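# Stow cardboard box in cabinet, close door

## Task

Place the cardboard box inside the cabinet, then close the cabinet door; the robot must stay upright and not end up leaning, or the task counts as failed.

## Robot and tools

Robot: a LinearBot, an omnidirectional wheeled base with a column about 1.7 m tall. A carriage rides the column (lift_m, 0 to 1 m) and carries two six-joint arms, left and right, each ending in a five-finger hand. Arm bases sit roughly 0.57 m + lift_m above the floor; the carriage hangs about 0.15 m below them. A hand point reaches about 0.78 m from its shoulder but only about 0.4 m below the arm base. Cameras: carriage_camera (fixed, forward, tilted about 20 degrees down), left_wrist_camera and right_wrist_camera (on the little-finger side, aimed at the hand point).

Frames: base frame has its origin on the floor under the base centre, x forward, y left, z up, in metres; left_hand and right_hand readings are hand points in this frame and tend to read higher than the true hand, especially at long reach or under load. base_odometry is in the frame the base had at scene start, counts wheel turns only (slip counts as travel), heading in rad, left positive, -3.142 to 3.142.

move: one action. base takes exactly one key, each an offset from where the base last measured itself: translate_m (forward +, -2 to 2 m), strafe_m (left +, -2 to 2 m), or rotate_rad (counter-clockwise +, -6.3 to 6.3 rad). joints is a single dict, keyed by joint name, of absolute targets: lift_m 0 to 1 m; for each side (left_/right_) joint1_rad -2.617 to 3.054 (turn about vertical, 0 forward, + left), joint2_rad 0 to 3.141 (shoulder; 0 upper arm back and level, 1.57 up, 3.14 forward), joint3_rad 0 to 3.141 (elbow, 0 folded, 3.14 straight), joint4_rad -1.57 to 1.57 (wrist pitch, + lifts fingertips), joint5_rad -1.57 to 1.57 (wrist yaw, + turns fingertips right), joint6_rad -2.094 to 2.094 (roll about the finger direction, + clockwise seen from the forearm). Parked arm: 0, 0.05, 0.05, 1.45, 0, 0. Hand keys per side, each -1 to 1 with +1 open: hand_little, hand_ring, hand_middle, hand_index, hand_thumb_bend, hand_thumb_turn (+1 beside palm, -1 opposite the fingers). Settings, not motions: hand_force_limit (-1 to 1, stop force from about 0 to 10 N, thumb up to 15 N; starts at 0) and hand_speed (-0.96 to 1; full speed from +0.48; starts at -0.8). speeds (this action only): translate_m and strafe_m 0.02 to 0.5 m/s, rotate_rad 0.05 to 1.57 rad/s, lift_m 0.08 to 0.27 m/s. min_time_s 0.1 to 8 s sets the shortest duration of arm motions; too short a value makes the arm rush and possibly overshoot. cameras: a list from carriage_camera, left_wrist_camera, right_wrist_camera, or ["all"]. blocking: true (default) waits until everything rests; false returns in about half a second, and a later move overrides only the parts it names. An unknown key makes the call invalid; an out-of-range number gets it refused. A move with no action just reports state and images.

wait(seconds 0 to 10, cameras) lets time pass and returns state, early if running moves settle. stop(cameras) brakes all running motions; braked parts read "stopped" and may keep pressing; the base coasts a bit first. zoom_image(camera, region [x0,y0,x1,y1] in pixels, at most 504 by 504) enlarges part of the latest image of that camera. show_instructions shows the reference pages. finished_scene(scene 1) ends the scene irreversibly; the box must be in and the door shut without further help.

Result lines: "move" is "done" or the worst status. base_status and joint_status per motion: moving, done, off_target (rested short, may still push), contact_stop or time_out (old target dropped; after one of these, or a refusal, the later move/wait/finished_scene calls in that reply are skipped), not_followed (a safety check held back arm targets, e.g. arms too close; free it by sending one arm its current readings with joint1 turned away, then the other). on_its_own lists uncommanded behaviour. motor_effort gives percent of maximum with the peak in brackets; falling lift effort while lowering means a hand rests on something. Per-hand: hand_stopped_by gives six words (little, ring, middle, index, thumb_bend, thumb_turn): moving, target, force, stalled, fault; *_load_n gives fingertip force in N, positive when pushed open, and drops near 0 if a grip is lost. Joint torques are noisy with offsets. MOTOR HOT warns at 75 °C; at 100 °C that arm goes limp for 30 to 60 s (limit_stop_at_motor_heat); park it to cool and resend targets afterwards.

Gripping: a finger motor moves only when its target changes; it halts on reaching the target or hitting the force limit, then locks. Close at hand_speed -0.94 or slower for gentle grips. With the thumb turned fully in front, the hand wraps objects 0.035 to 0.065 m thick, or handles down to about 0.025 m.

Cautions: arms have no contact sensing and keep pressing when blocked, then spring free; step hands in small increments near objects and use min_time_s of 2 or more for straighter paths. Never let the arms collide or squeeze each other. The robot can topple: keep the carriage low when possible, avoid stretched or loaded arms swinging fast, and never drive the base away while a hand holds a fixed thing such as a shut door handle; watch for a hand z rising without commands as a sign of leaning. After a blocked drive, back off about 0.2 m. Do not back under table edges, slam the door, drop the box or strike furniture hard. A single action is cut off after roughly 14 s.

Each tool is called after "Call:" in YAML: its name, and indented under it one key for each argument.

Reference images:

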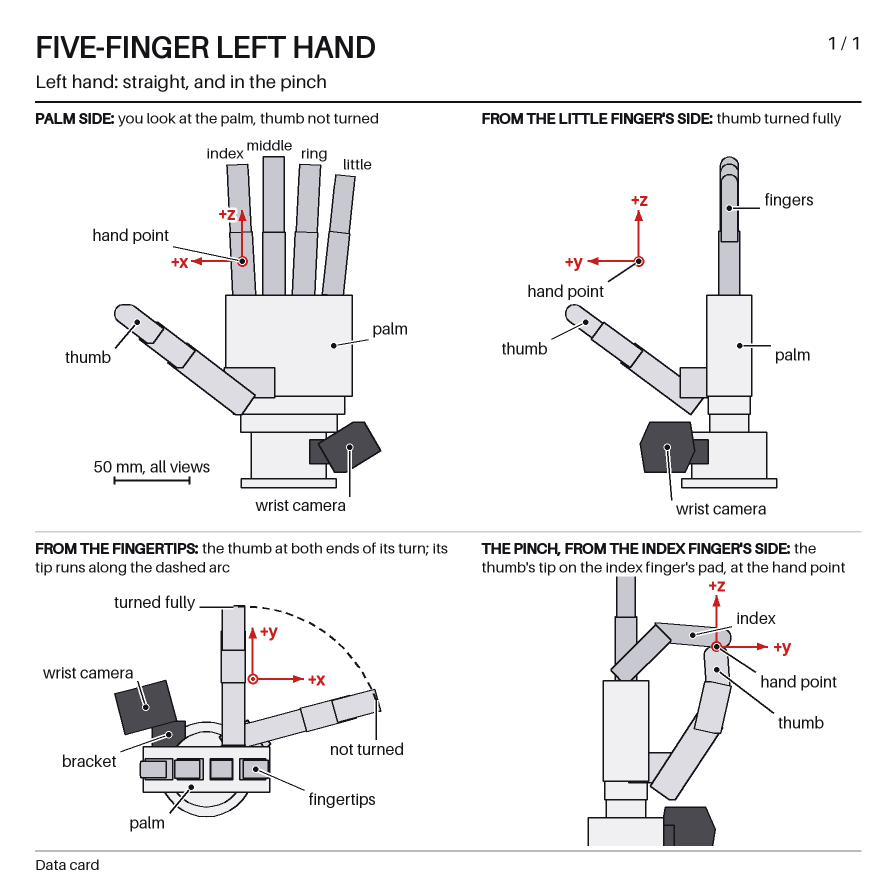

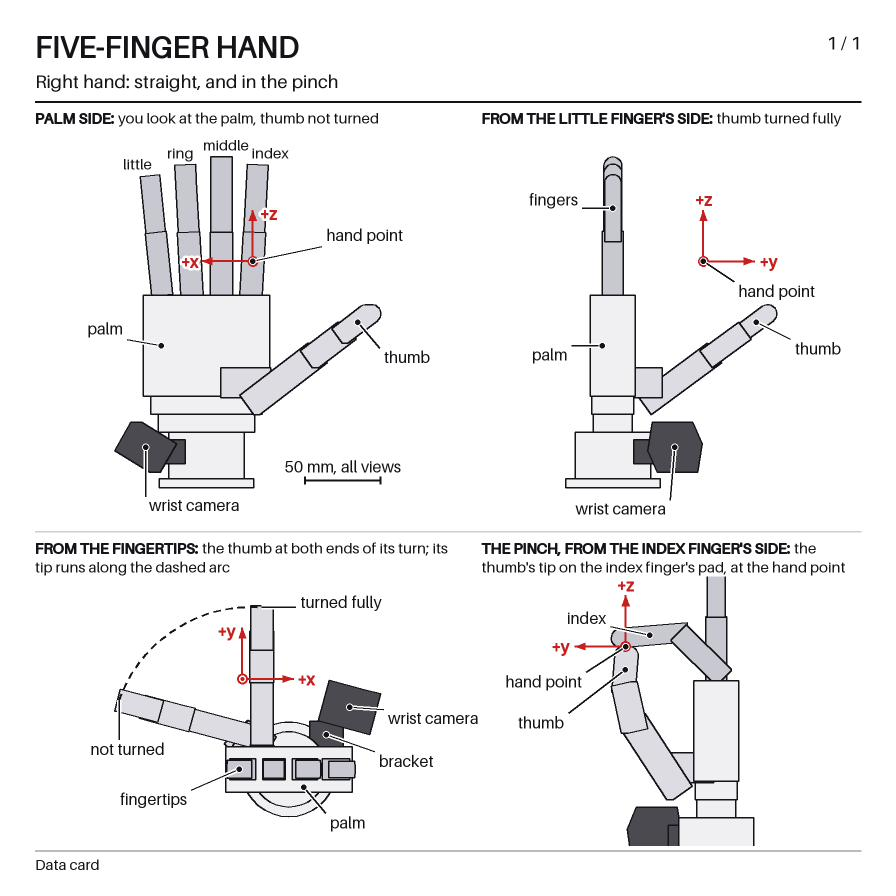

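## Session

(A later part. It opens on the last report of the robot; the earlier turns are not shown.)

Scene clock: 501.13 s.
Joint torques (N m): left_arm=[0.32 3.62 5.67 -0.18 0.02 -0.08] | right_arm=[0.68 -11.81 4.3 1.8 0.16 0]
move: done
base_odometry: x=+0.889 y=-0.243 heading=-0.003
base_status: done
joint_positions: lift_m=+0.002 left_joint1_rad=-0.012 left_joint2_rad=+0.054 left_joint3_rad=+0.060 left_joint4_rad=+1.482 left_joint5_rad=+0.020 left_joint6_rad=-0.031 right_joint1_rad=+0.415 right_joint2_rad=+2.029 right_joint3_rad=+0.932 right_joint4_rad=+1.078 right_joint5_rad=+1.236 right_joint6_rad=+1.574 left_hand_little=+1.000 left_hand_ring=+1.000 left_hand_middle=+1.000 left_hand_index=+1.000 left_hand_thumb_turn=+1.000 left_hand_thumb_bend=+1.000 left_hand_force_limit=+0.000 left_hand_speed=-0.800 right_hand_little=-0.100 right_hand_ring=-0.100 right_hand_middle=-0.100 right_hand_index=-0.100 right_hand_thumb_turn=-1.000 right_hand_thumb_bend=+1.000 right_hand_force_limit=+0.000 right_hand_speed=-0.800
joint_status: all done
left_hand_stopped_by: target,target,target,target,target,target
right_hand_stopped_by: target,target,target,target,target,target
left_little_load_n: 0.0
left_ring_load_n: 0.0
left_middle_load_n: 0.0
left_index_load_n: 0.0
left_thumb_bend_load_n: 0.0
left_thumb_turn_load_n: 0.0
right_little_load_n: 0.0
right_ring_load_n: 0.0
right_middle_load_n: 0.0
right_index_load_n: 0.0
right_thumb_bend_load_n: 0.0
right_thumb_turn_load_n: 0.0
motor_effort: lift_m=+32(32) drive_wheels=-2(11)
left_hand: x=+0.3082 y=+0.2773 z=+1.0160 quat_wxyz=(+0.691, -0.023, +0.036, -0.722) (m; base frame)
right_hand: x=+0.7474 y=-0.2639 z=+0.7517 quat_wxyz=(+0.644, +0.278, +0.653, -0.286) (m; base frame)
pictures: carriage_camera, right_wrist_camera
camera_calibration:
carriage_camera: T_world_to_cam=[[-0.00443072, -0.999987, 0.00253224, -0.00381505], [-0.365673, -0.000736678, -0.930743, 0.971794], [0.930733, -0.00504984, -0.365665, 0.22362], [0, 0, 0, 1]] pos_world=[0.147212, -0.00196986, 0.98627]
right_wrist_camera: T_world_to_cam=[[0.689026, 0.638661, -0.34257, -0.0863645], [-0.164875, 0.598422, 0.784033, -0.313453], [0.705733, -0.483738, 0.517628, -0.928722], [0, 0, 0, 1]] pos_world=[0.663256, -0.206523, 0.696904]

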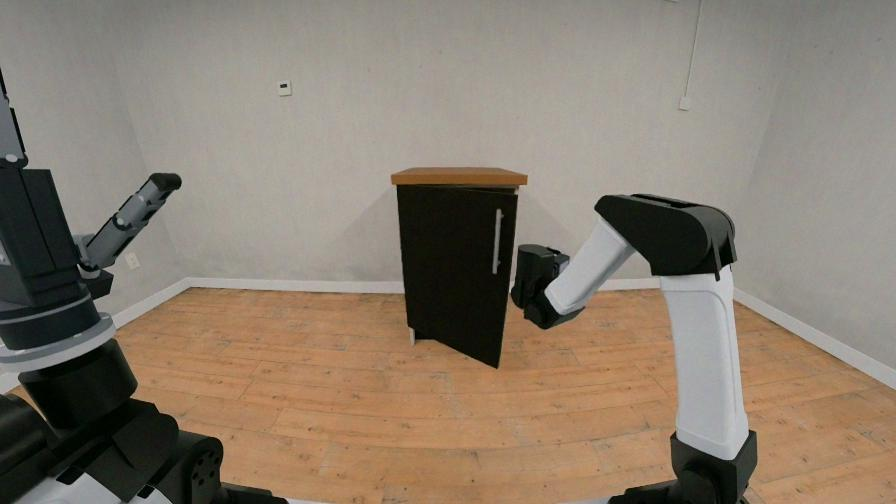

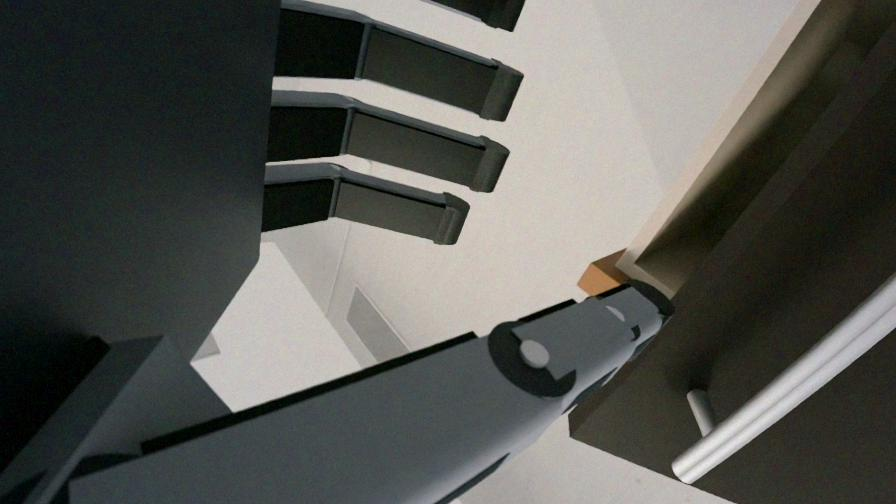

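Call:
move:
  joints: {"right_joint1_rad": -0.03, "right_joint5_rad": 0.0, "right_hand_little": 1.0, "right_hand_ring": 1.0, "right_hand_middle": 1.0, "right_hand_index": 1.0, "right_hand_thumb_turn": 1.0}

Call:
move:
  base: {"translate_m": 0.14}
  speeds: {"translate_m": 0.1}
  cameras: ["carriage_camera", "right_wrist_camera"]

Scene clock: 514.43 s.
Joint torques (N m): left_arm=[0.46 3.66 5.6 -0.17 0.02 -0.12] | right_arm=[0.24 -12.16 4.72 2.46 -0.02 -0.03]
move: done
base_odometry: x=+0.889 y=-0.243 heading=-0.003
base_status: not commanded
joint_positions: lift_m=+0.002 left_joint1_rad=-0.012 left_joint2_rad=+0.054 left_joint3_rad=+0.060 left_joint4_rad=+1.482 left_joint5_rad=+0.020 left_joint6_rad=-0.031 right_joint1_rad=-0.030 right_joint2_rad=+2.029 right_joint3_rad=+0.932 right_joint4_rad=+1.078 right_joint5_rad=+0.009 right_joint6_rad=+1.574 left_hand_little=+1.000 left_hand_ring=+1.000 left_hand_middle=+1.000 left_hand_index=+1.000 left_hand_thumb_turn=+1.000 left_hand_thumb_bend=+1.000 left_hand_force_limit=+0.000 left_hand_speed=-0.800 right_hand_little=+1.000 right_hand_ring=+1.000 right_hand_middle=+1.000 right_hand_index=+1.000 right_hand_thumb_turn=+1.000 right_hand_thumb_bend=+1.000 right_hand_force_limit=+0.000 right_hand_speed=-0.800
joint_status: all done
left_hand_stopped_by: target,target,target,target,target,target
right_hand_stopped_by: target,target,target,target,target,target
left_little_load_n: -0.5
left_ring_load_n: 0.0
left_middle_load_n: 0.0
left_index_load_n: 0.0
left_thumb_bend_load_n: 0.0
left_thumb_turn_load_n: 0.0
right_little_load_n: 0.0
right_ring_load_n: 0.0
right_middle_load_n: 0.0
right_index_load_n: 0.0
right_thumb_bend_load_n: 0.0
right_thumb_turn_load_n: -0.5
motor_effort: lift_m=+32(32) drive_wheels=-2(2)
left_hand: x=+0.3082 y=+0.2773 z=+1.0160 quat_wxyz=(+0.691, -0.023, +0.036, -0.722) (m; base frame)
right_hand: x=+0.7992 y=-0.2735 z=+0.7502 quat_wxyz=(+0.700, +0.015, +0.714, -0.013) (m; base frame)
pictures: none

Scene clock: 516.53 s.
Joint torques (N m): left_arm=[0.2 3.75 5.83 -0.18 0.01 -0.09] | right_arm=[0.24 -12.33 4.71 2.45 -0.02 -0.03]
move: done
base_odometry: x=+1.029 y=-0.243 heading=-0.003
base_status: done
joint_positions: lift_m=+0.002 left_joint1_rad=-0.012 left_joint2_rad=+0.054 left_joint3_rad=+0.060 left_joint4_rad=+1.482 left_joint5_rad=+0.020 left_joint6_rad=-0.031 right_joint1_rad=-0.030 right_joint2_rad=+2.029 right_joint3_rad=+0.932 right_joint4_rad=+1.078 right_joint5_rad=+0.009 right_joint6_rad=+1.574 left_hand_little=+1.000 left_hand_ring=+1.000 left_hand_middle=+1.000 left_hand_index=+1.000 left_hand_thumb_turn=+1.000 left_hand_thumb_bend=+1.000 left_hand_force_limit=+0.000 left_hand_speed=-0.800 right_hand_little=+1.000 right_hand_ring=+1.000 right_hand_middle=+1.000 right_hand_index=+1.000 right_hand_thumb_turn=+1.000 right_hand_thumb_bend=+1.000 right_hand_force_limit=+0.000 right_hand_speed=-0.800
joint_status: not commanded
left_hand_stopped_by: target,target,target,target,target,target
right_hand_stopped_by: target,target,target,target,target,target
left_little_load_n: 0.0
left_ring_load_n: 0.0
left_middle_load_n: 0.0
left_index_load_n: 0.0
left_thumb_bend_load_n: 0.0
left_thumb_turn_load_n: -0.5
right_little_load_n: 0.0
right_ring_load_n: 0.0
right_middle_load_n: 0.0
right_index_load_n: 0.0
right_thumb_bend_load_n: 0.0
right_thumb_turn_load_n: -0.5
motor_effort: lift_m=+32(32) drive_wheels=-4(13)
left_hand: x=+0.3082 y=+0.2773 z=+1.0160 quat_wxyz=(+0.691, -0.023, +0.036, -0.722) (m; base frame)
right_hand: x=+0.7992 y=-0.2734 z=+0.7503 quat_wxyz=(+0.700, +0.015, +0.714, -0.012) (m; base frame)
pictures: carriage_camera, right_wrist_camera
camera_calibration:
carriage_camera: T_world_to_cam=[[-0.00443072, -0.999987, 0.00253224, -0.00381505], [-0.365673, -0.000736678, -0.930743, 0.971794], [0.930733, -0.00504984, -0.365665, 0.22362], [0, 0, 0, 1]] pos_world=[0.147212, -0.00196986, 0.98627]
right_wrist_camera: T_world_to_cam=[[0.0348871, 0.944996, -0.325215, 0.477023], [-0.529073, 0.293536, 0.79619, -0.099595], [0.847859, 0.144286, 0.510213, -0.905554], [0, 0, 0, 1]] pos_world=[0.698447, -0.290892, 0.696457]

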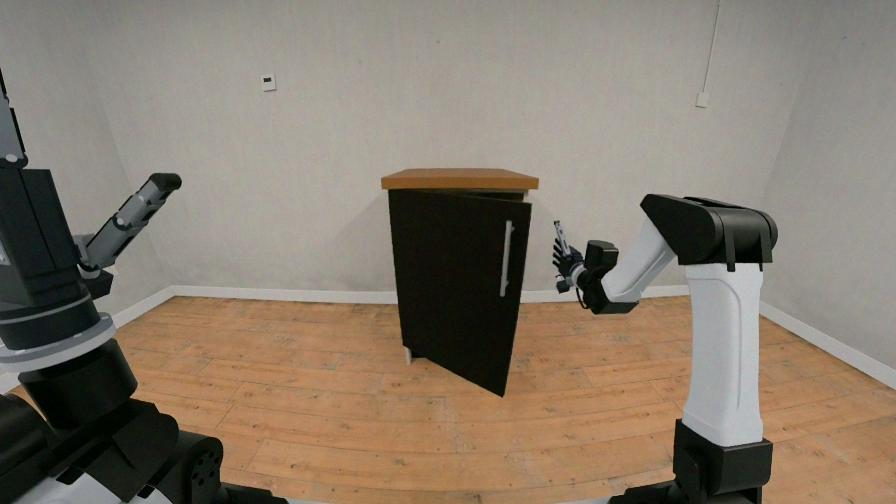

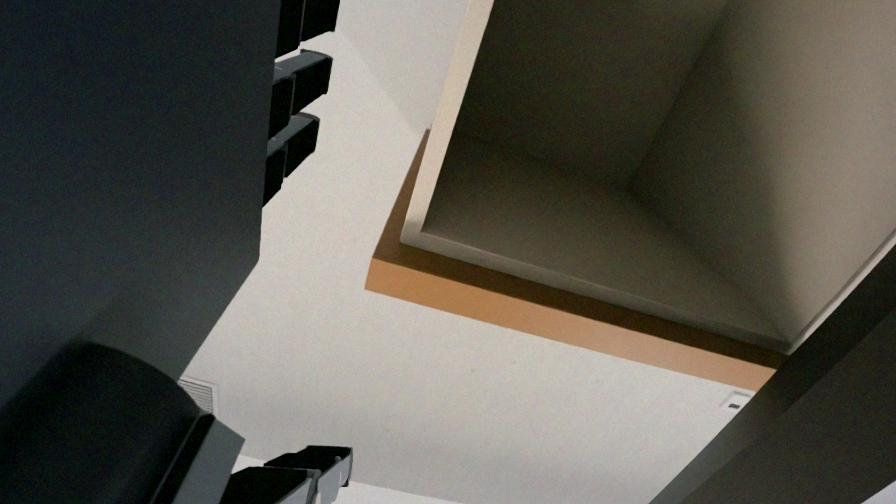

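Call:
move:
  base: {"translate_m": -0.1}
  speeds: {"translate_m": 0.15}

Call:
move:
  base: {"strafe_m": 0.22}
  speeds: {"strafe_m": 0.08}
  cameras: ["carriage_camera", "right_wrist_camera"]

Scene clock: 542.90 s.
Joint torques (N m): left_arm=[0.28 3.54 5.52 -0.19 0.06 -0.1] | right_arm=[0.24 -12.25 4.75 2.45 -0.02 -0.03]
move: done
base_odometry: x=+0.929 y=-0.243 heading=-0.003
base_status: done
joint_positions: lift_m=+0.002 left_joint1_rad=-0.012 left_joint2_rad=+0.054 left_joint3_rad=+0.060 left_joint4_rad=+1.482 left_joint5_rad=+0.020 left_joint6_rad=-0.031 right_joint1_rad=-0.030 right_joint2_rad=+2.029 right_joint3_rad=+0.932 right_joint4_rad=+1.078 right_joint5_rad=+0.009 right_joint6_rad=+1.574 left_hand_little=+1.000 left_hand_ring=+1.000 left_hand_middle=+1.000 left_hand_index=+1.000 left_hand_thumb_turn=+1.000 left_hand_thumb_bend=+1.000 left_hand_force_limit=+0.000 left_hand_speed=-0.800 right_hand_little=+1.000 right_hand_ring=+1.000 right_hand_middle=+1.000 right_hand_index=+1.000 right_hand_thumb_turn=+1.000 right_hand_thumb_bend=+1.000 right_hand_force_limit=+0.000 right_hand_speed=-0.800
joint_status: not commanded
left_hand_stopped_by: target,target,target,target,target,target
right_hand_stopped_by: target,target,target,target,target,target
left_little_load_n: 0.0
left_ring_load_n: 0.0
left_middle_load_n: 0.0
left_index_load_n: 0.0
left_thumb_bend_load_n: 0.0
left_thumb_turn_load_n: 0.0
right_little_load_n: 0.0
right_ring_load_n: 0.0
right_middle_load_n: 0.0
right_index_load_n: 0.0
right_thumb_bend_load_n: 0.0
right_thumb_turn_load_n: 0.0
motor_effort: lift_m=+32(32) drive_wheels=-1(11)
left_hand: x=+0.3082 y=+0.2773 z=+1.0160 quat_wxyz=(+0.691, -0.023, +0.036, -0.722) (m; base frame)
right_hand: x=+0.7992 y=-0.2734 z=+0.7503 quat_wxyz=(+0.700, +0.015, +0.714, -0.012) (m; base frame)
pictures: none

Scene clock: 546.33 s.
Joint torques (N m): left_arm=[0.06 3.6 5.6 -0.12 0.06 -0.09] | right_arm=[5.2 -12.11 5.19 2.36 -1.96 -0.02]
move: done
base_odometry: x=+0.930 y=-0.023 heading=-0.003
base_status: done
joint_positions: lift_m=+0.002 left_joint1_rad=-0.012 left_joint2_rad=+0.054 left_joint3_rad=+0.060 left_joint4_rad=+1.482 left_joint5_rad=+0.020 left_joint6_rad=-0.031 right_joint1_rad=-0.086 right_joint2_rad=+2.029 right_joint3_rad=+0.927 right_joint4_rad=+1.084 right_joint5_rad=+0.192 right_joint6_rad=+1.574 left_hand_little=+1.000 left_hand_ring=+1.000 left_hand_middle=+1.000 left_hand_index=+1.000 left_hand_thumb_turn=+1.000 left_hand_thumb_bend=+1.000 left_hand_force_limit=+0.000 left_hand_speed=-0.800 right_hand_little=+1.000 right_hand_ring=+1.000 right_hand_middle=+1.000 right_hand_index=+1.000 right_hand_thumb_turn=+1.000 right_hand_thumb_bend=+1.000 right_hand_force_limit=+0.000 right_hand_speed=-0.800
joint_status: not commanded
left_hand_stopped_by: target,target,target,target,target,target
right_hand_stopped_by: target,target,target,target,target,target
left_little_load_n: 0.0
left_ring_load_n: 0.0
left_middle_load_n: 0.0
left_index_load_n: 0.0
left_thumb_bend_load_n: 0.0
left_thumb_turn_load_n: 0.0
right_little_load_n: 0.0
right_ring_load_n: 0.5
right_middle_load_n: 0.5
right_index_load_n: 0.5
right_thumb_bend_load_n: 0.0
right_thumb_turn_load_n: 0.0
motor_effort: lift_m=+32(32) drive_wheels=+1(6)
left_hand: x=+0.3081 y=+0.2772 z=+1.0160 quat_wxyz=(+0.691, -0.023, +0.036, -0.722) (m; base frame)
right_hand: x=+0.8038 y=-0.3422 z=+0.7495 quat_wxyz=(+0.694, +0.098, +0.707, -0.097) (m; base frame)
pictures: carriage_camera, right_wrist_camera
camera_calibration:
carriage_camera: T_world_to_cam=[[-0.00443072, -0.999987, 0.00253224, -0.00381505], [-0.365673, -0.000736678, -0.930743, 0.971794], [0.930733, -0.00504984, -0.365665, 0.22362], [0, 0, 0, 1]] pos_world=[0.147212, -0.00196986, 0.98627]
right_wrist_camera: T_world_to_cam=[[0.257392, 0.908641, -0.328817, 0.352995], [-0.444592, 0.413483, 0.794587, -0.10193], [0.857955, -0.0583306, 0.510402, -0.976692], [0, 0, 0, 1]] pos_world=[0.701783, -0.33557, 0.695568]

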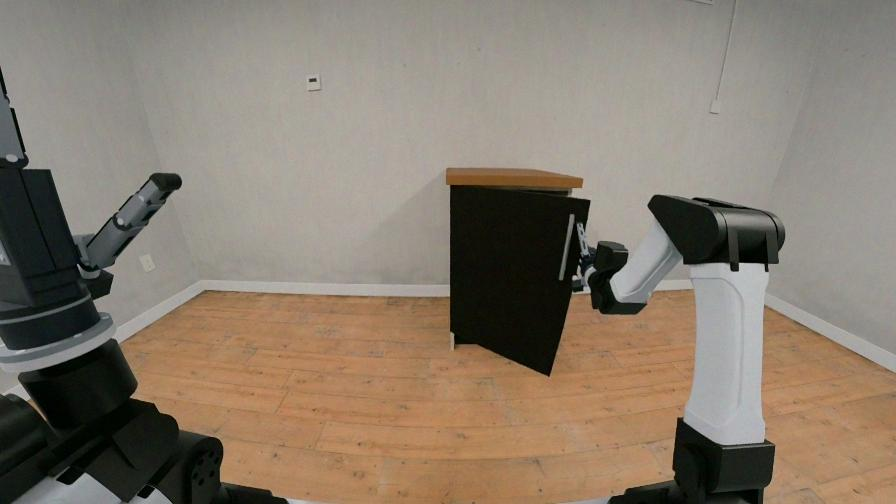

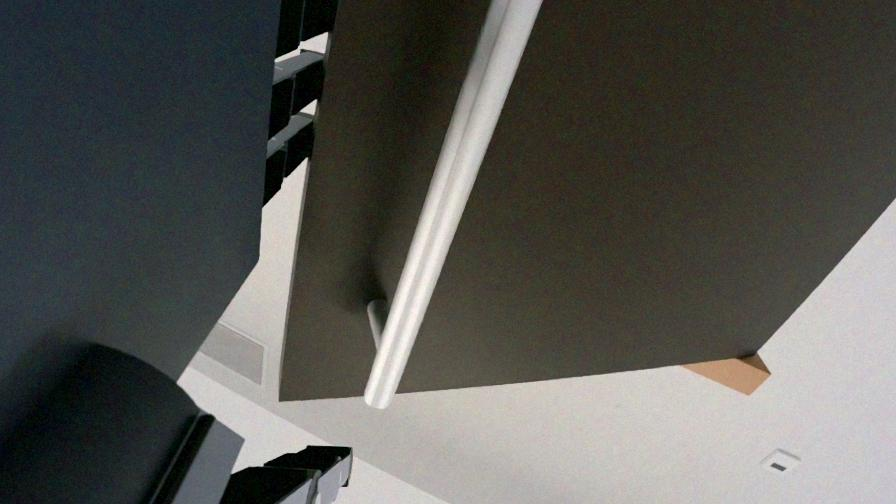

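Call:
move:
  base: {"strafe_m": -0.13}
  speeds: {"strafe_m": 0.1}

Call:
move:
  base: {"translate_m": 0.08}
  speeds: {"translate_m": 0.1}

Call:
move:
  base: {"strafe_m": 0.13}
  speeds: {"strafe_m": 0.08}
  cameras: ["carriage_camera", "right_wrist_camera"]

Scene clock: 564.73 s.
Joint torques (N m): left_arm=[0.4 3.52 5.83 -0.13 0.03 -0.08] | right_arm=[0.72 -12.19 5.18 2.38 -0.04 -0.03]
move: done
base_odometry: x=+0.929 y=-0.153 heading=-0.003
base_status: done
joint_positions: lift_m=+0.002 left_joint1_rad=-0.012 left_joint2_rad=+0.054 left_joint3_rad=+0.060 left_joint4_rad=+1.482 left_joint5_rad=+0.020 left_joint6_rad=-0.031 right_joint1_rad=-0.034 right_joint2_rad=+2.029 right_joint3_rad=+0.927 right_joint4_rad=+1.085 right_joint5_rad=+0.009 right_joint6_rad=+1.574 left_hand_little=+1.000 left_hand_ring=+1.000 left_hand_middle=+1.000 left_hand_index=+1.000 left_hand_thumb_turn=+1.000 left_hand_thumb_bend=+1.000 left_hand_force_limit=+0.000 left_hand_speed=-0.800 right_hand_little=+1.000 right_hand_ring=+1.000 right_hand_middle=+1.000 right_hand_index=+1.000 right_hand_thumb_turn=+1.000 right_hand_thumb_bend=+1.000 right_hand_force_limit=+0.000 right_hand_speed=-0.800
joint_status: not commanded
left_hand_stopped_by: target,target,target,target,target,target
right_hand_stopped_by: target,target,target,target,target,target
left_little_load_n: 0.0
left_ring_load_n: 0.0
left_middle_load_n: 0.0
left_index_load_n: 0.0
left_thumb_bend_load_n: 0.0
left_thumb_turn_load_n: 0.0
right_little_load_n: 0.0
right_ring_load_n: 0.0
right_middle_load_n: 0.0
right_index_load_n: 0.0
right_thumb_bend_load_n: 0.0
right_thumb_turn_load_n: 0.0
motor_effort: lift_m=+32(32) drive_wheels=+2(11)
left_hand: x=+0.3081 y=+0.2772 z=+1.0160 quat_wxyz=(+0.691, -0.023, +0.036, -0.722) (m; base frame)
right_hand: x=+0.7983 y=-0.2760 z=+0.7497 quat_wxyz=(+0.701, +0.016, +0.713, -0.014) (m; base frame)
pictures: none

Scene clock: 566.23 s.
Joint torques (N m): left_arm=[0.34 3.43 5.65 -0.17 0.03 -0.07] | right_arm=[1.57 -12.15 5.14 2.33 -0.32 -0.24]
move: done
base_odometry: x=+1.009 y=-0.153 heading=-0.003
base_status: done
joint_positions: lift_m=+0.002 left_joint1_rad=-0.012 left_joint2_rad=+0.054 left_joint3_rad=+0.060 left_joint4_rad=+1.482 left_joint5_rad=+0.020 left_joint6_rad=-0.031 right_joint1_rad=-0.046 right_joint2_rad=+2.029 right_joint3_rad=+0.927 right_joint4_rad=+1.089 right_joint5_rad=+0.036 right_joint6_rad=+1.592 left_hand_little=+1.000 left_hand_ring=+1.000 left_hand_middle=+1.000 left_hand_index=+1.000 left_hand_thumb_turn=+1.000 left_hand_thumb_bend=+1.000 left_hand_force_limit=+0.000 left_hand_speed=-0.800 right_hand_little=+1.000 right_hand_ring=+1.000 right_hand_middle=+1.000 right_hand_index=+1.000 right_hand_thumb_turn=+1.000 right_hand_thumb_bend=+1.000 right_hand_force_limit=+0.000 right_hand_speed=-0.800
joint_status: not commanded
left_hand_stopped_by: target,target,target,target,target,target
right_hand_stopped_by: target,target,target,target,target,target
left_little_load_n: 0.0
left_ring_load_n: 0.0
left_middle_load_n: 0.0
left_index_load_n: 0.0
left_thumb_bend_load_n: 0.0
left_thumb_turn_load_n: 0.0
right_little_load_n: 0.0
right_ring_load_n: 0.0
right_middle_load_n: 0.0
right_index_load_n: 0.0
right_thumb_bend_load_n: 0.0
right_thumb_turn_load_n: 0.5
motor_effort: lift_m=+32(32) drive_wheels=+8(15)
left_hand: x=+0.3081 y=+0.2772 z=+1.0160 quat_wxyz=(+0.691, -0.023, +0.036, -0.722) (m; base frame)
right_hand: x=+0.7999 y=-0.2887 z=+0.7519 quat_wxyz=(+0.702, +0.037, +0.711, -0.022) (m; base frame)
pictures: none

Scene clock: 568.47 s.
Joint torques (N m): left_arm=[0.02 3.54 5.6 -0.2 0.05 -0.02] | right_arm=[10.14 -12.08 6.34 2.27 -2.87 -2.23]
move: done
base_odometry: x=+1.009 y=-0.023 heading=-0.003
base_status: done
joint_positions: lift_m=+0.002 left_joint1_rad=-0.012 left_joint2_rad=+0.054 left_joint3_rad=+0.060 left_joint4_rad=+1.482 left_joint5_rad=+0.020 left_joint6_rad=-0.031 right_joint1_rad=-0.141 right_joint2_rad=+2.029 right_joint3_rad=+0.912 right_joint4_rad=+1.089 right_joint5_rad=+0.276 right_joint6_rad=+1.757 left_hand_little=+1.000 left_hand_ring=+1.000 left_hand_middle=+1.000 left_hand_index=+1.000 left_hand_thumb_turn=+1.000 left_hand_thumb_bend=+1.000 left_hand_force_limit=+0.000 left_hand_speed=-0.800 right_hand_little=+1.000 right_hand_ring=+1.000 right_hand_middle=+1.000 right_hand_index=+1.000 right_hand_thumb_turn=+1.000 right_hand_thumb_bend=+1.000 right_hand_force_limit=+0.000 right_hand_speed=-0.800
joint_status: not commanded
left_hand_stopped_by: target,target,target,target,target,target
right_hand_stopped_by: target,target,target,target,target,target
left_little_load_n: 0.0
left_ring_load_n: 0.0
left_middle_load_n: 0.0
left_index_load_n: 0.0
left_thumb_bend_load_n: 0.0
left_thumb_turn_load_n: 0.0
right_little_load_n: 0.0
right_ring_load_n: 0.0
right_middle_load_n: 0.0
right_index_load_n: 0.0
right_thumb_bend_load_n: -1.0
right_thumb_turn_load_n: 3.0
motor_effort: lift_m=+32(32) drive_wheels=+4(18)
left_hand: x=+0.3081 y=+0.2772 z=+1.0160 quat_wxyz=(+0.691, -0.023, +0.036, -0.722) (m; base frame)
right_hand: x=+0.7952 y=-0.3967 z=+0.7547 quat_wxyz=(+0.692, +0.210, +0.685, -0.083) (m; base frame)
pictures: carriage_camera, right_wrist_camera
camera_calibration:
carriage_camera: T_world_to_cam=[[-0.00443072, -0.999987, 0.00253224, -0.00381505], [-0.365673, -0.000736678, -0.930743, 0.971794], [0.930733, -0.00504984, -0.365665, 0.22362], [0, 0, 0, 1]] pos_world=[0.147212, -0.00196986, 0.98627]
right_wrist_camera: T_world_to_cam=[[0.400529, 0.902969, -0.15564, 0.159799], [-0.433138, 0.336267, 0.836251, -0.158521], [0.807445, -0.267529, 0.525795, -1.02951], [0, 0, 0, 1]] pos_world=[0.698611, -0.366413, 0.698748]

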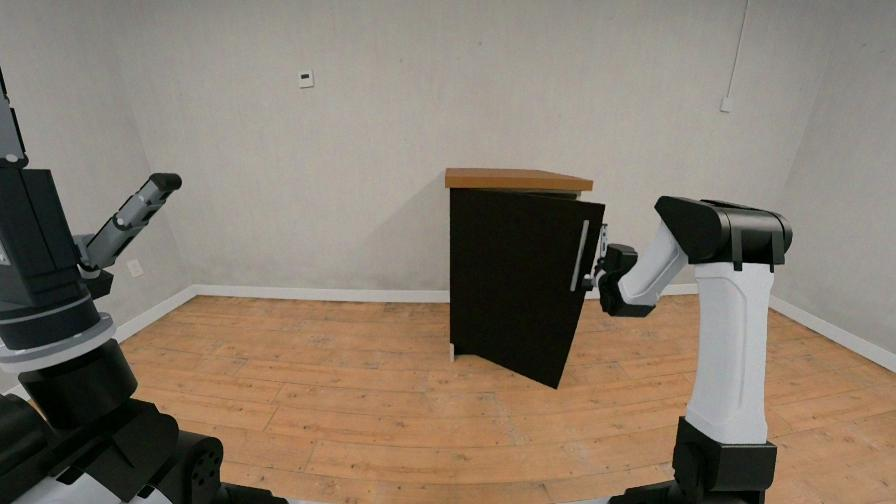

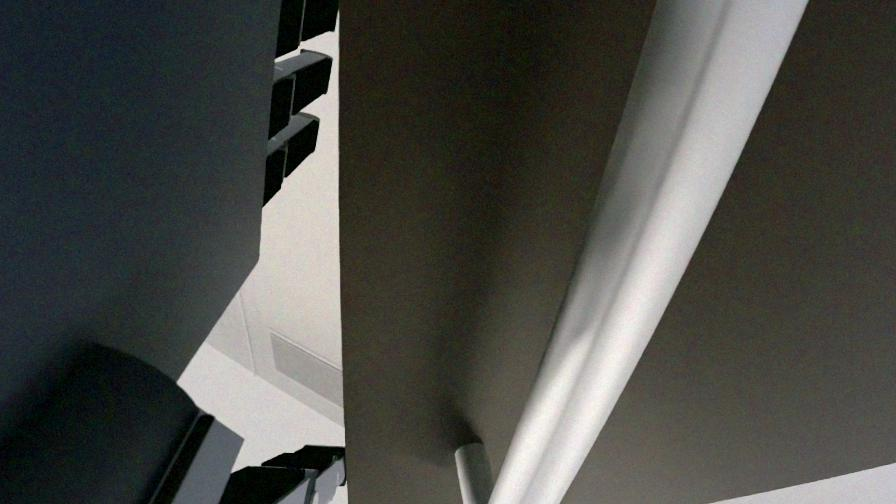

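Call:
move:
  base: {"strafe_m": -0.35}
  speeds: {"strafe_m": 0.15}

Call:
move:
  base: {"translate_m": 0.05}
  speeds: {"translate_m": 0.1}
  joints: {"right_joint1_rad": 0.1, "right_joint5_rad": -0.5, "right_joint6_rad": 1.57}

Call:
move:
  base: {"strafe_m": 0.07}
  speeds: {"strafe_m": 0.08}
  cameras: ["carriage_camera", "right_wrist_camera"]

Scene clock: 608.87 s.
Joint torques (N m): left_arm=[0.05 3.69 5.64 -0.19 -0.01 -0.06] | right_arm=[0.47 -12.01 6.2 2.22 -0.01 -0.09]
move: done
base_odometry: x=+1.009 y=-0.373 heading=-0.002
base_status: done
joint_positions: lift_m=+0.002 left_joint1_rad=-0.012 left_joint2_rad=+0.054 left_joint3_rad=+0.060 left_joint4_rad=+1.482 left_joint5_rad=+0.020 left_joint6_rad=-0.031 right_joint1_rad=-0.033 right_joint2_rad=+2.029 right_joint3_rad=+0.912 right_joint4_rad=+1.098 right_joint5_rad=+0.009 right_joint6_rad=+1.579 left_hand_little=+1.000 left_hand_ring=+1.000 left_hand_middle=+1.000 left_hand_index=+1.000 left_hand_thumb_turn=+1.000 left_hand_thumb_bend=+1.000 left_hand_force_limit=+0.000 left_hand_speed=-0.800 right_hand_little=+1.000 right_hand_ring=+1.000 right_hand_middle=+1.000 right_hand_index=+1.000 right_hand_thumb_turn=+1.000 right_hand_thumb_bend=+1.000 right_hand_force_limit=+0.000 right_hand_speed=-0.800
joint_status: not commanded
left_hand_stopped_by: target,target,target,target,target,target
right_hand_stopped_by: target,target,target,target,target,target
left_little_load_n: 0.0
left_ring_load_n: 0.0
left_middle_load_n: 0.0
left_index_load_n: 0.0
left_thumb_bend_load_n: 0.5
left_thumb_turn_load_n: 0.0
right_little_load_n: 0.0
right_ring_load_n: 0.0
right_middle_load_n: 0.0
right_index_load_n: 0.0
right_thumb_bend_load_n: 0.0
right_thumb_turn_load_n: 0.0
motor_effort: lift_m=+32(32) drive_wheels=-6(11)
left_hand: x=+0.3081 y=+0.2772 z=+1.0160 quat_wxyz=(+0.691, -0.023, +0.036, -0.722) (m; base frame)
right_hand: x=+0.7954 y=-0.2752 z=+0.7473 quat_wxyz=(+0.700, +0.018, +0.714, -0.012) (m; base frame)
pictures: none

Scene clock: 610.07 s.
Joint torques (N m): left_arm=[0.23 3.64 5.46 -0.15 0.03 -0.07] | right_arm=[-0.13 -12.23 6.17 2.12 -0.02 -0.09]
move: done
base_odometry: x=+1.059 y=-0.374 heading=-0.003
base_status: done
joint_positions: lift_m=+0.002 left_joint1_rad=-0.012 left_joint2_rad=+0.054 left_joint3_rad=+0.060 left_joint4_rad=+1.483 left_joint5_rad=+0.020 left_joint6_rad=-0.031 right_joint1_rad=+0.104 right_joint2_rad=+2.029 right_joint3_rad=+0.912 right_joint4_rad=+1.095 right_joint5_rad=-0.490 right_joint6_rad=+1.579 left_hand_little=+1.000 left_hand_ring=+1.000 left_hand_middle=+1.000 left_hand_index=+1.000 left_hand_thumb_turn=+1.000 left_hand_thumb_bend=+1.000 left_hand_force_limit=+0.000 left_hand_speed=-0.800 right_hand_little=+1.000 right_hand_ring=+1.000 right_hand_middle=+1.000 right_hand_index=+1.000 right_hand_thumb_turn=+1.000 right_hand_thumb_bend=+1.000 right_hand_force_limit=+0.000 right_hand_speed=-0.800
joint_status: all done
left_hand_stopped_by: target,target,target,target,target,target
right_hand_stopped_by: target,target,target,target,target,target
left_little_load_n: 0.0
left_ring_load_n: 0.0
left_middle_load_n: 0.0
left_index_load_n: 0.0
left_thumb_bend_load_n: 0.0
left_thumb_turn_load_n: 0.0
right_little_load_n: 0.0
right_ring_load_n: 0.0
right_middle_load_n: 0.0
right_index_load_n: 0.0
right_thumb_bend_load_n: 0.0
right_thumb_turn_load_n: 0.0
motor_effort: lift_m=+32(32) drive_wheels=-5(8)
left_hand: x=+0.3079 y=+0.2772 z=+1.0161 quat_wxyz=(+0.691, -0.022, +0.036, -0.722) (m; base frame)
right_hand: x=+0.7245 y=-0.1176 z=+0.7477 quat_wxyz=(+0.667, -0.203, +0.685, +0.211) (m; base frame)
pictures: none

Scene clock: 611.57 s.
Joint torques (N m): left_arm=[0.08 3.66 5.76 -0.18 0.04 -0.03] | right_arm=[0.16 -11.97 6.23 2.12 -0.01 -0.08]
move: done
base_odometry: x=+1.059 y=-0.304 heading=-0.003
base_status: done
joint_positions: lift_m=+0.002 left_joint1_rad=-0.013 left_joint2_rad=+0.054 left_joint3_rad=+0.060 left_joint4_rad=+1.483 left_joint5_rad=+0.020 left_joint6_rad=-0.031 right_joint1_rad=+0.102 right_joint2_rad=+2.029 right_joint3_rad=+0.912 right_joint4_rad=+1.095 right_joint5_rad=-0.494 right_joint6_rad=+1.579 left_hand_little=+1.000 left_hand_ring=+1.000 left_hand_middle=+1.000 left_hand_index=+1.000 left_hand_thumb_turn=+1.000 left_hand_thumb_bend=+1.000 left_hand_force_limit=+0.000 left_hand_speed=-0.800 right_hand_little=+1.000 right_hand_ring=+1.000 right_hand_middle=+1.000 right_hand_index=+1.000 right_hand_thumb_turn=+1.000 right_hand_thumb_bend=+1.000 right_hand_force_limit=+0.000 right_hand_speed=-0.800
joint_status: not commanded
left_hand_stopped_by: target,target,target,target,target,target
right_hand_stopped_by: target,target,target,target,target,target
left_little_load_n: 0.0
left_ring_load_n: 0.0
left_middle_load_n: 0.5
left_index_load_n: 0.0
left_thumb_bend_load_n: 0.0
left_thumb_turn_load_n: 0.0
right_little_load_n: 0.0
right_ring_load_n: 0.0
right_middle_load_n: 0.0
right_index_load_n: 0.0
right_thumb_bend_load_n: 0.0
right_thumb_turn_load_n: 0.0
motor_effort: lift_m=+32(32) drive_wheels=-3(11)
left_hand: x=+0.3079 y=+0.2772 z=+1.0161 quat_wxyz=(+0.691, -0.022, +0.036, -0.722) (m; base frame)
right_hand: x=+0.7244 y=-0.1183 z=+0.7477 quat_wxyz=(+0.667, -0.203, +0.684, +0.212) (m; base frame)
pictures: carriage_camera, right_wrist_camera
camera_calibration:
carriage_camera: T_world_to_cam=[[-0.00443072, -0.999987, 0.00253224, -0.00381505], [-0.365673, -0.000736678, -0.930743, 0.971794], [0.930733, -0.00504984, -0.365665, 0.22362], [0, 0, 0, 1]] pos_world=[0.147212, -0.00196986, 0.98627]
right_wrist_camera: T_world_to_cam=[[-0.534763, 0.785957, -0.310323, 0.714821], [-0.592794, -0.087225, 0.800616, -0.184807], [0.602182, 0.612098, 0.512555, -0.631577], [0, 0, 0, 1]] pos_world=[0.653032, -0.191351, 0.693503]

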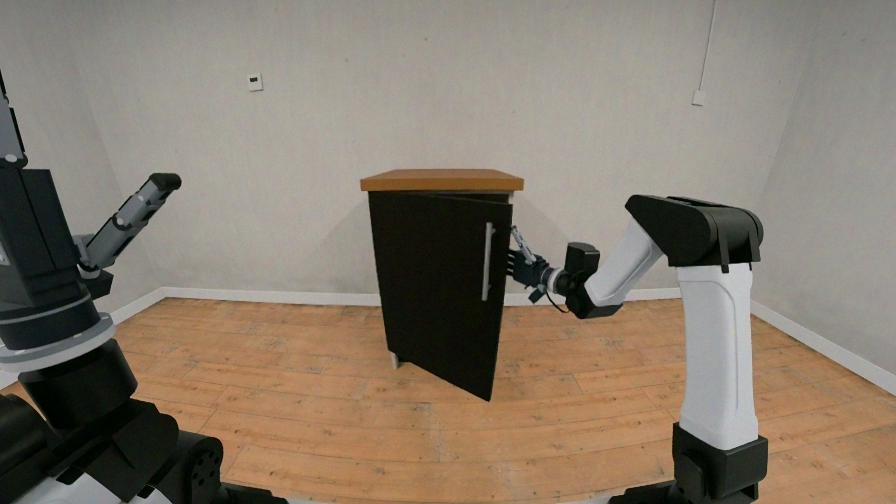

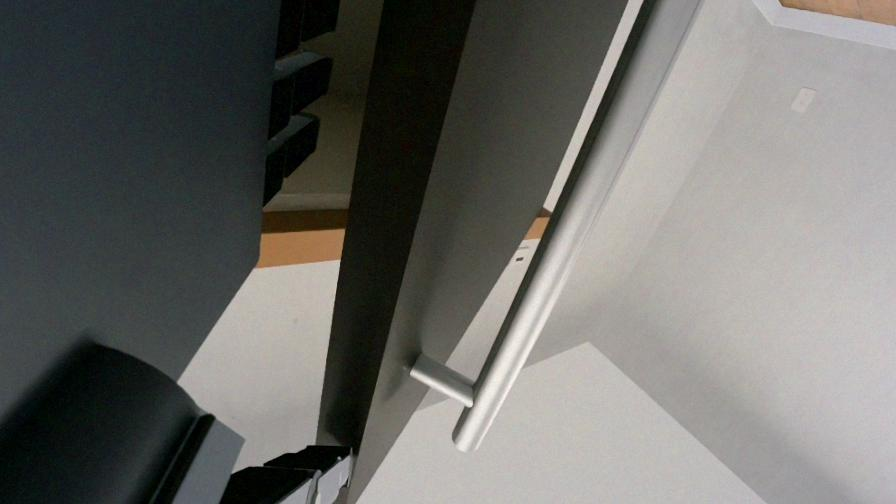

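Call:
move:
  base: {"translate_m": -0.08}
  speeds: {"translate_m": 0.06}

Call:
move:
  base: {"strafe_m": 0.08}
  speeds: {"strafe_m": 0.06}
  cameras: ["carriage_camera", "right_wrist_camera"]

Scene clock: 616.83 s.
Joint torques (N m): left_arm=[0.29 3.56 5.72 -0.19 0.06 -0.06] | right_arm=[0.12 -12.14 6.13 2.16 -0.03 -0.07]
move: done
base_odometry: x=+0.979 y=-0.303 heading=-0.003
base_status: done
joint_positions: lift_m=+0.002 left_joint1_rad=-0.013 left_joint2_rad=+0.054 left_joint3_rad=+0.060 left_joint4_rad=+1.482 left_joint5_rad=+0.020 left_joint6_rad=-0.031 right_joint1_rad=+0.101 right_joint2_rad=+2.029 right_joint3_rad=+0.912 right_joint4_rad=+1.093 right_joint5_rad=-0.493 right_joint6_rad=+1.578 left_hand_little=+1.000 left_hand_ring=+1.000 left_hand_middle=+1.000 left_hand_index=+1.000 left_hand_thumb_turn=+1.000 left_hand_thumb_bend=+1.000 left_hand_force_limit=+0.000 left_hand_speed=-0.800 right_hand_little=+1.000 right_hand_ring=+1.000 right_hand_middle=+1.000 right_hand_index=+1.000 right_hand_thumb_turn=+1.000 right_hand_thumb_bend=+1.000 right_hand_force_limit=+0.000 right_hand_speed=-0.800
joint_status: not commanded
left_hand_stopped_by: target,target,target,target,target,target
right_hand_stopped_by: target,target,target,target,target,target
left_little_load_n: 0.0
left_ring_load_n: 0.0
left_middle_load_n: 0.0
left_index_load_n: 0.0
left_thumb_bend_load_n: 0.0
left_thumb_turn_load_n: 0.0
right_little_load_n: 0.0
right_ring_load_n: 0.0
right_middle_load_n: 0.5
right_index_load_n: 0.0
right_thumb_bend_load_n: -0.5
right_thumb_turn_load_n: 0.0
motor_effort: lift_m=+32(32) drive_wheels=-1(8)
left_hand: x=+0.3080 y=+0.2772 z=+1.0161 quat_wxyz=(+0.691, -0.022, +0.036, -0.722) (m; base frame)
right_hand: x=+0.7247 y=-0.1186 z=+0.7470 quat_wxyz=(+0.667, -0.203, +0.685, +0.211) (m; base frame)
pictures: none

Scene clock: 618.70 s.
Joint torques (N m): left_arm=[0.21 3.6 5.68 -0.18 0.04 -0.08] | right_arm=[1.17 -12.07 6.23 2.15 -0.07 -0.05]
move: done
base_odometry: x=+0.979 y=-0.223 heading=-0.003
base_status: done
joint_positions: lift_m=+0.002 left_joint1_rad=-0.013 left_joint2_rad=+0.054 left_joint3_rad=+0.060 left_joint4_rad=+1.482 left_joint5_rad=+0.020 left_joint6_rad=-0.031 right_joint1_rad=+0.089 right_joint2_rad=+2.029 right_joint3_rad=+0.912 right_joint4_rad=+1.093 right_joint5_rad=-0.489 right_joint6_rad=+1.576 left_hand_little=+1.000 left_hand_ring=+1.000 left_hand_middle=+1.000 left_hand_index=+1.000 left_hand_thumb_turn=+1.000 left_hand_thumb_bend=+1.000 left_hand_force_limit=+0.000 left_hand_speed=-0.800 right_hand_little=+1.000 right_hand_ring=+1.000 right_hand_middle=+1.000 right_hand_index=+1.000 right_hand_thumb_turn=+1.000 right_hand_thumb_bend=+1.000 right_hand_force_limit=+0.000 right_hand_speed=-0.800
joint_status: not commanded
left_hand_stopped_by: target,target,target,target,target,target
right_hand_stopped_by: target,target,target,target,target,target
left_little_load_n: 0.0
left_ring_load_n: 0.0
left_middle_load_n: 0.0
left_index_load_n: 0.0
left_thumb_bend_load_n: 0.0
left_thumb_turn_load_n: 0.0
right_little_load_n: 0.5
right_ring_load_n: 0.0
right_middle_load_n: -0.5
right_index_load_n: 0.0
right_thumb_bend_load_n: 0.0
right_thumb_turn_load_n: 0.0
motor_effort: lift_m=+32(32) drive_wheels=+1(7)
left_hand: x=+0.3080 y=+0.2772 z=+1.0161 quat_wxyz=(+0.691, -0.022, +0.036, -0.722) (m; base frame)
right_hand: x=+0.7276 y=-0.1250 z=+0.7469 quat_wxyz=(+0.669, -0.198, +0.687, +0.205) (m; base frame)
pictures: carriage_camera, right_wrist_camera
camera_calibration:
carriage_camera: T_world_to_cam=[[-0.00443072, -0.999987, 0.00253224, -0.00381505], [-0.365673, -0.000736678, -0.930743, 0.971794], [0.930733, -0.00504984, -0.365665, 0.22362], [0, 0, 0, 1]] pos_world=[0.147212, -0.00196986, 0.98627]
right_wrist_camera: T_world_to_cam=[[-0.520831, 0.794405, -0.3125, 0.714163], [-0.593661, -0.0740041, 0.801305, -0.181062], [0.613434, 0.602864, 0.510151, -0.63658], [0, 0, 0, 1]] pos_world=[0.654969, -0.196963, 0.693014]

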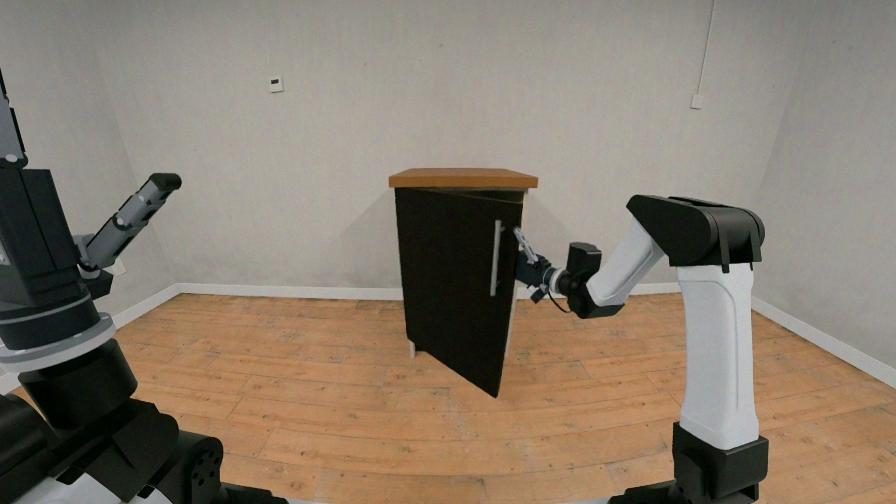

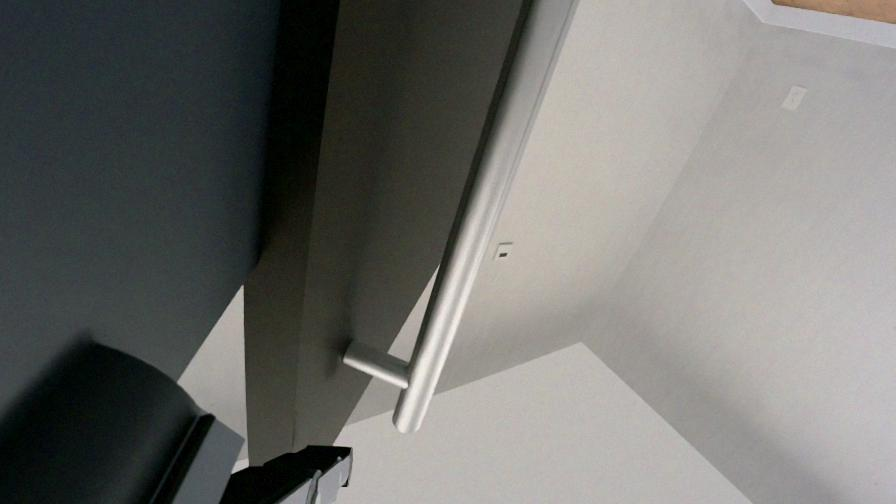

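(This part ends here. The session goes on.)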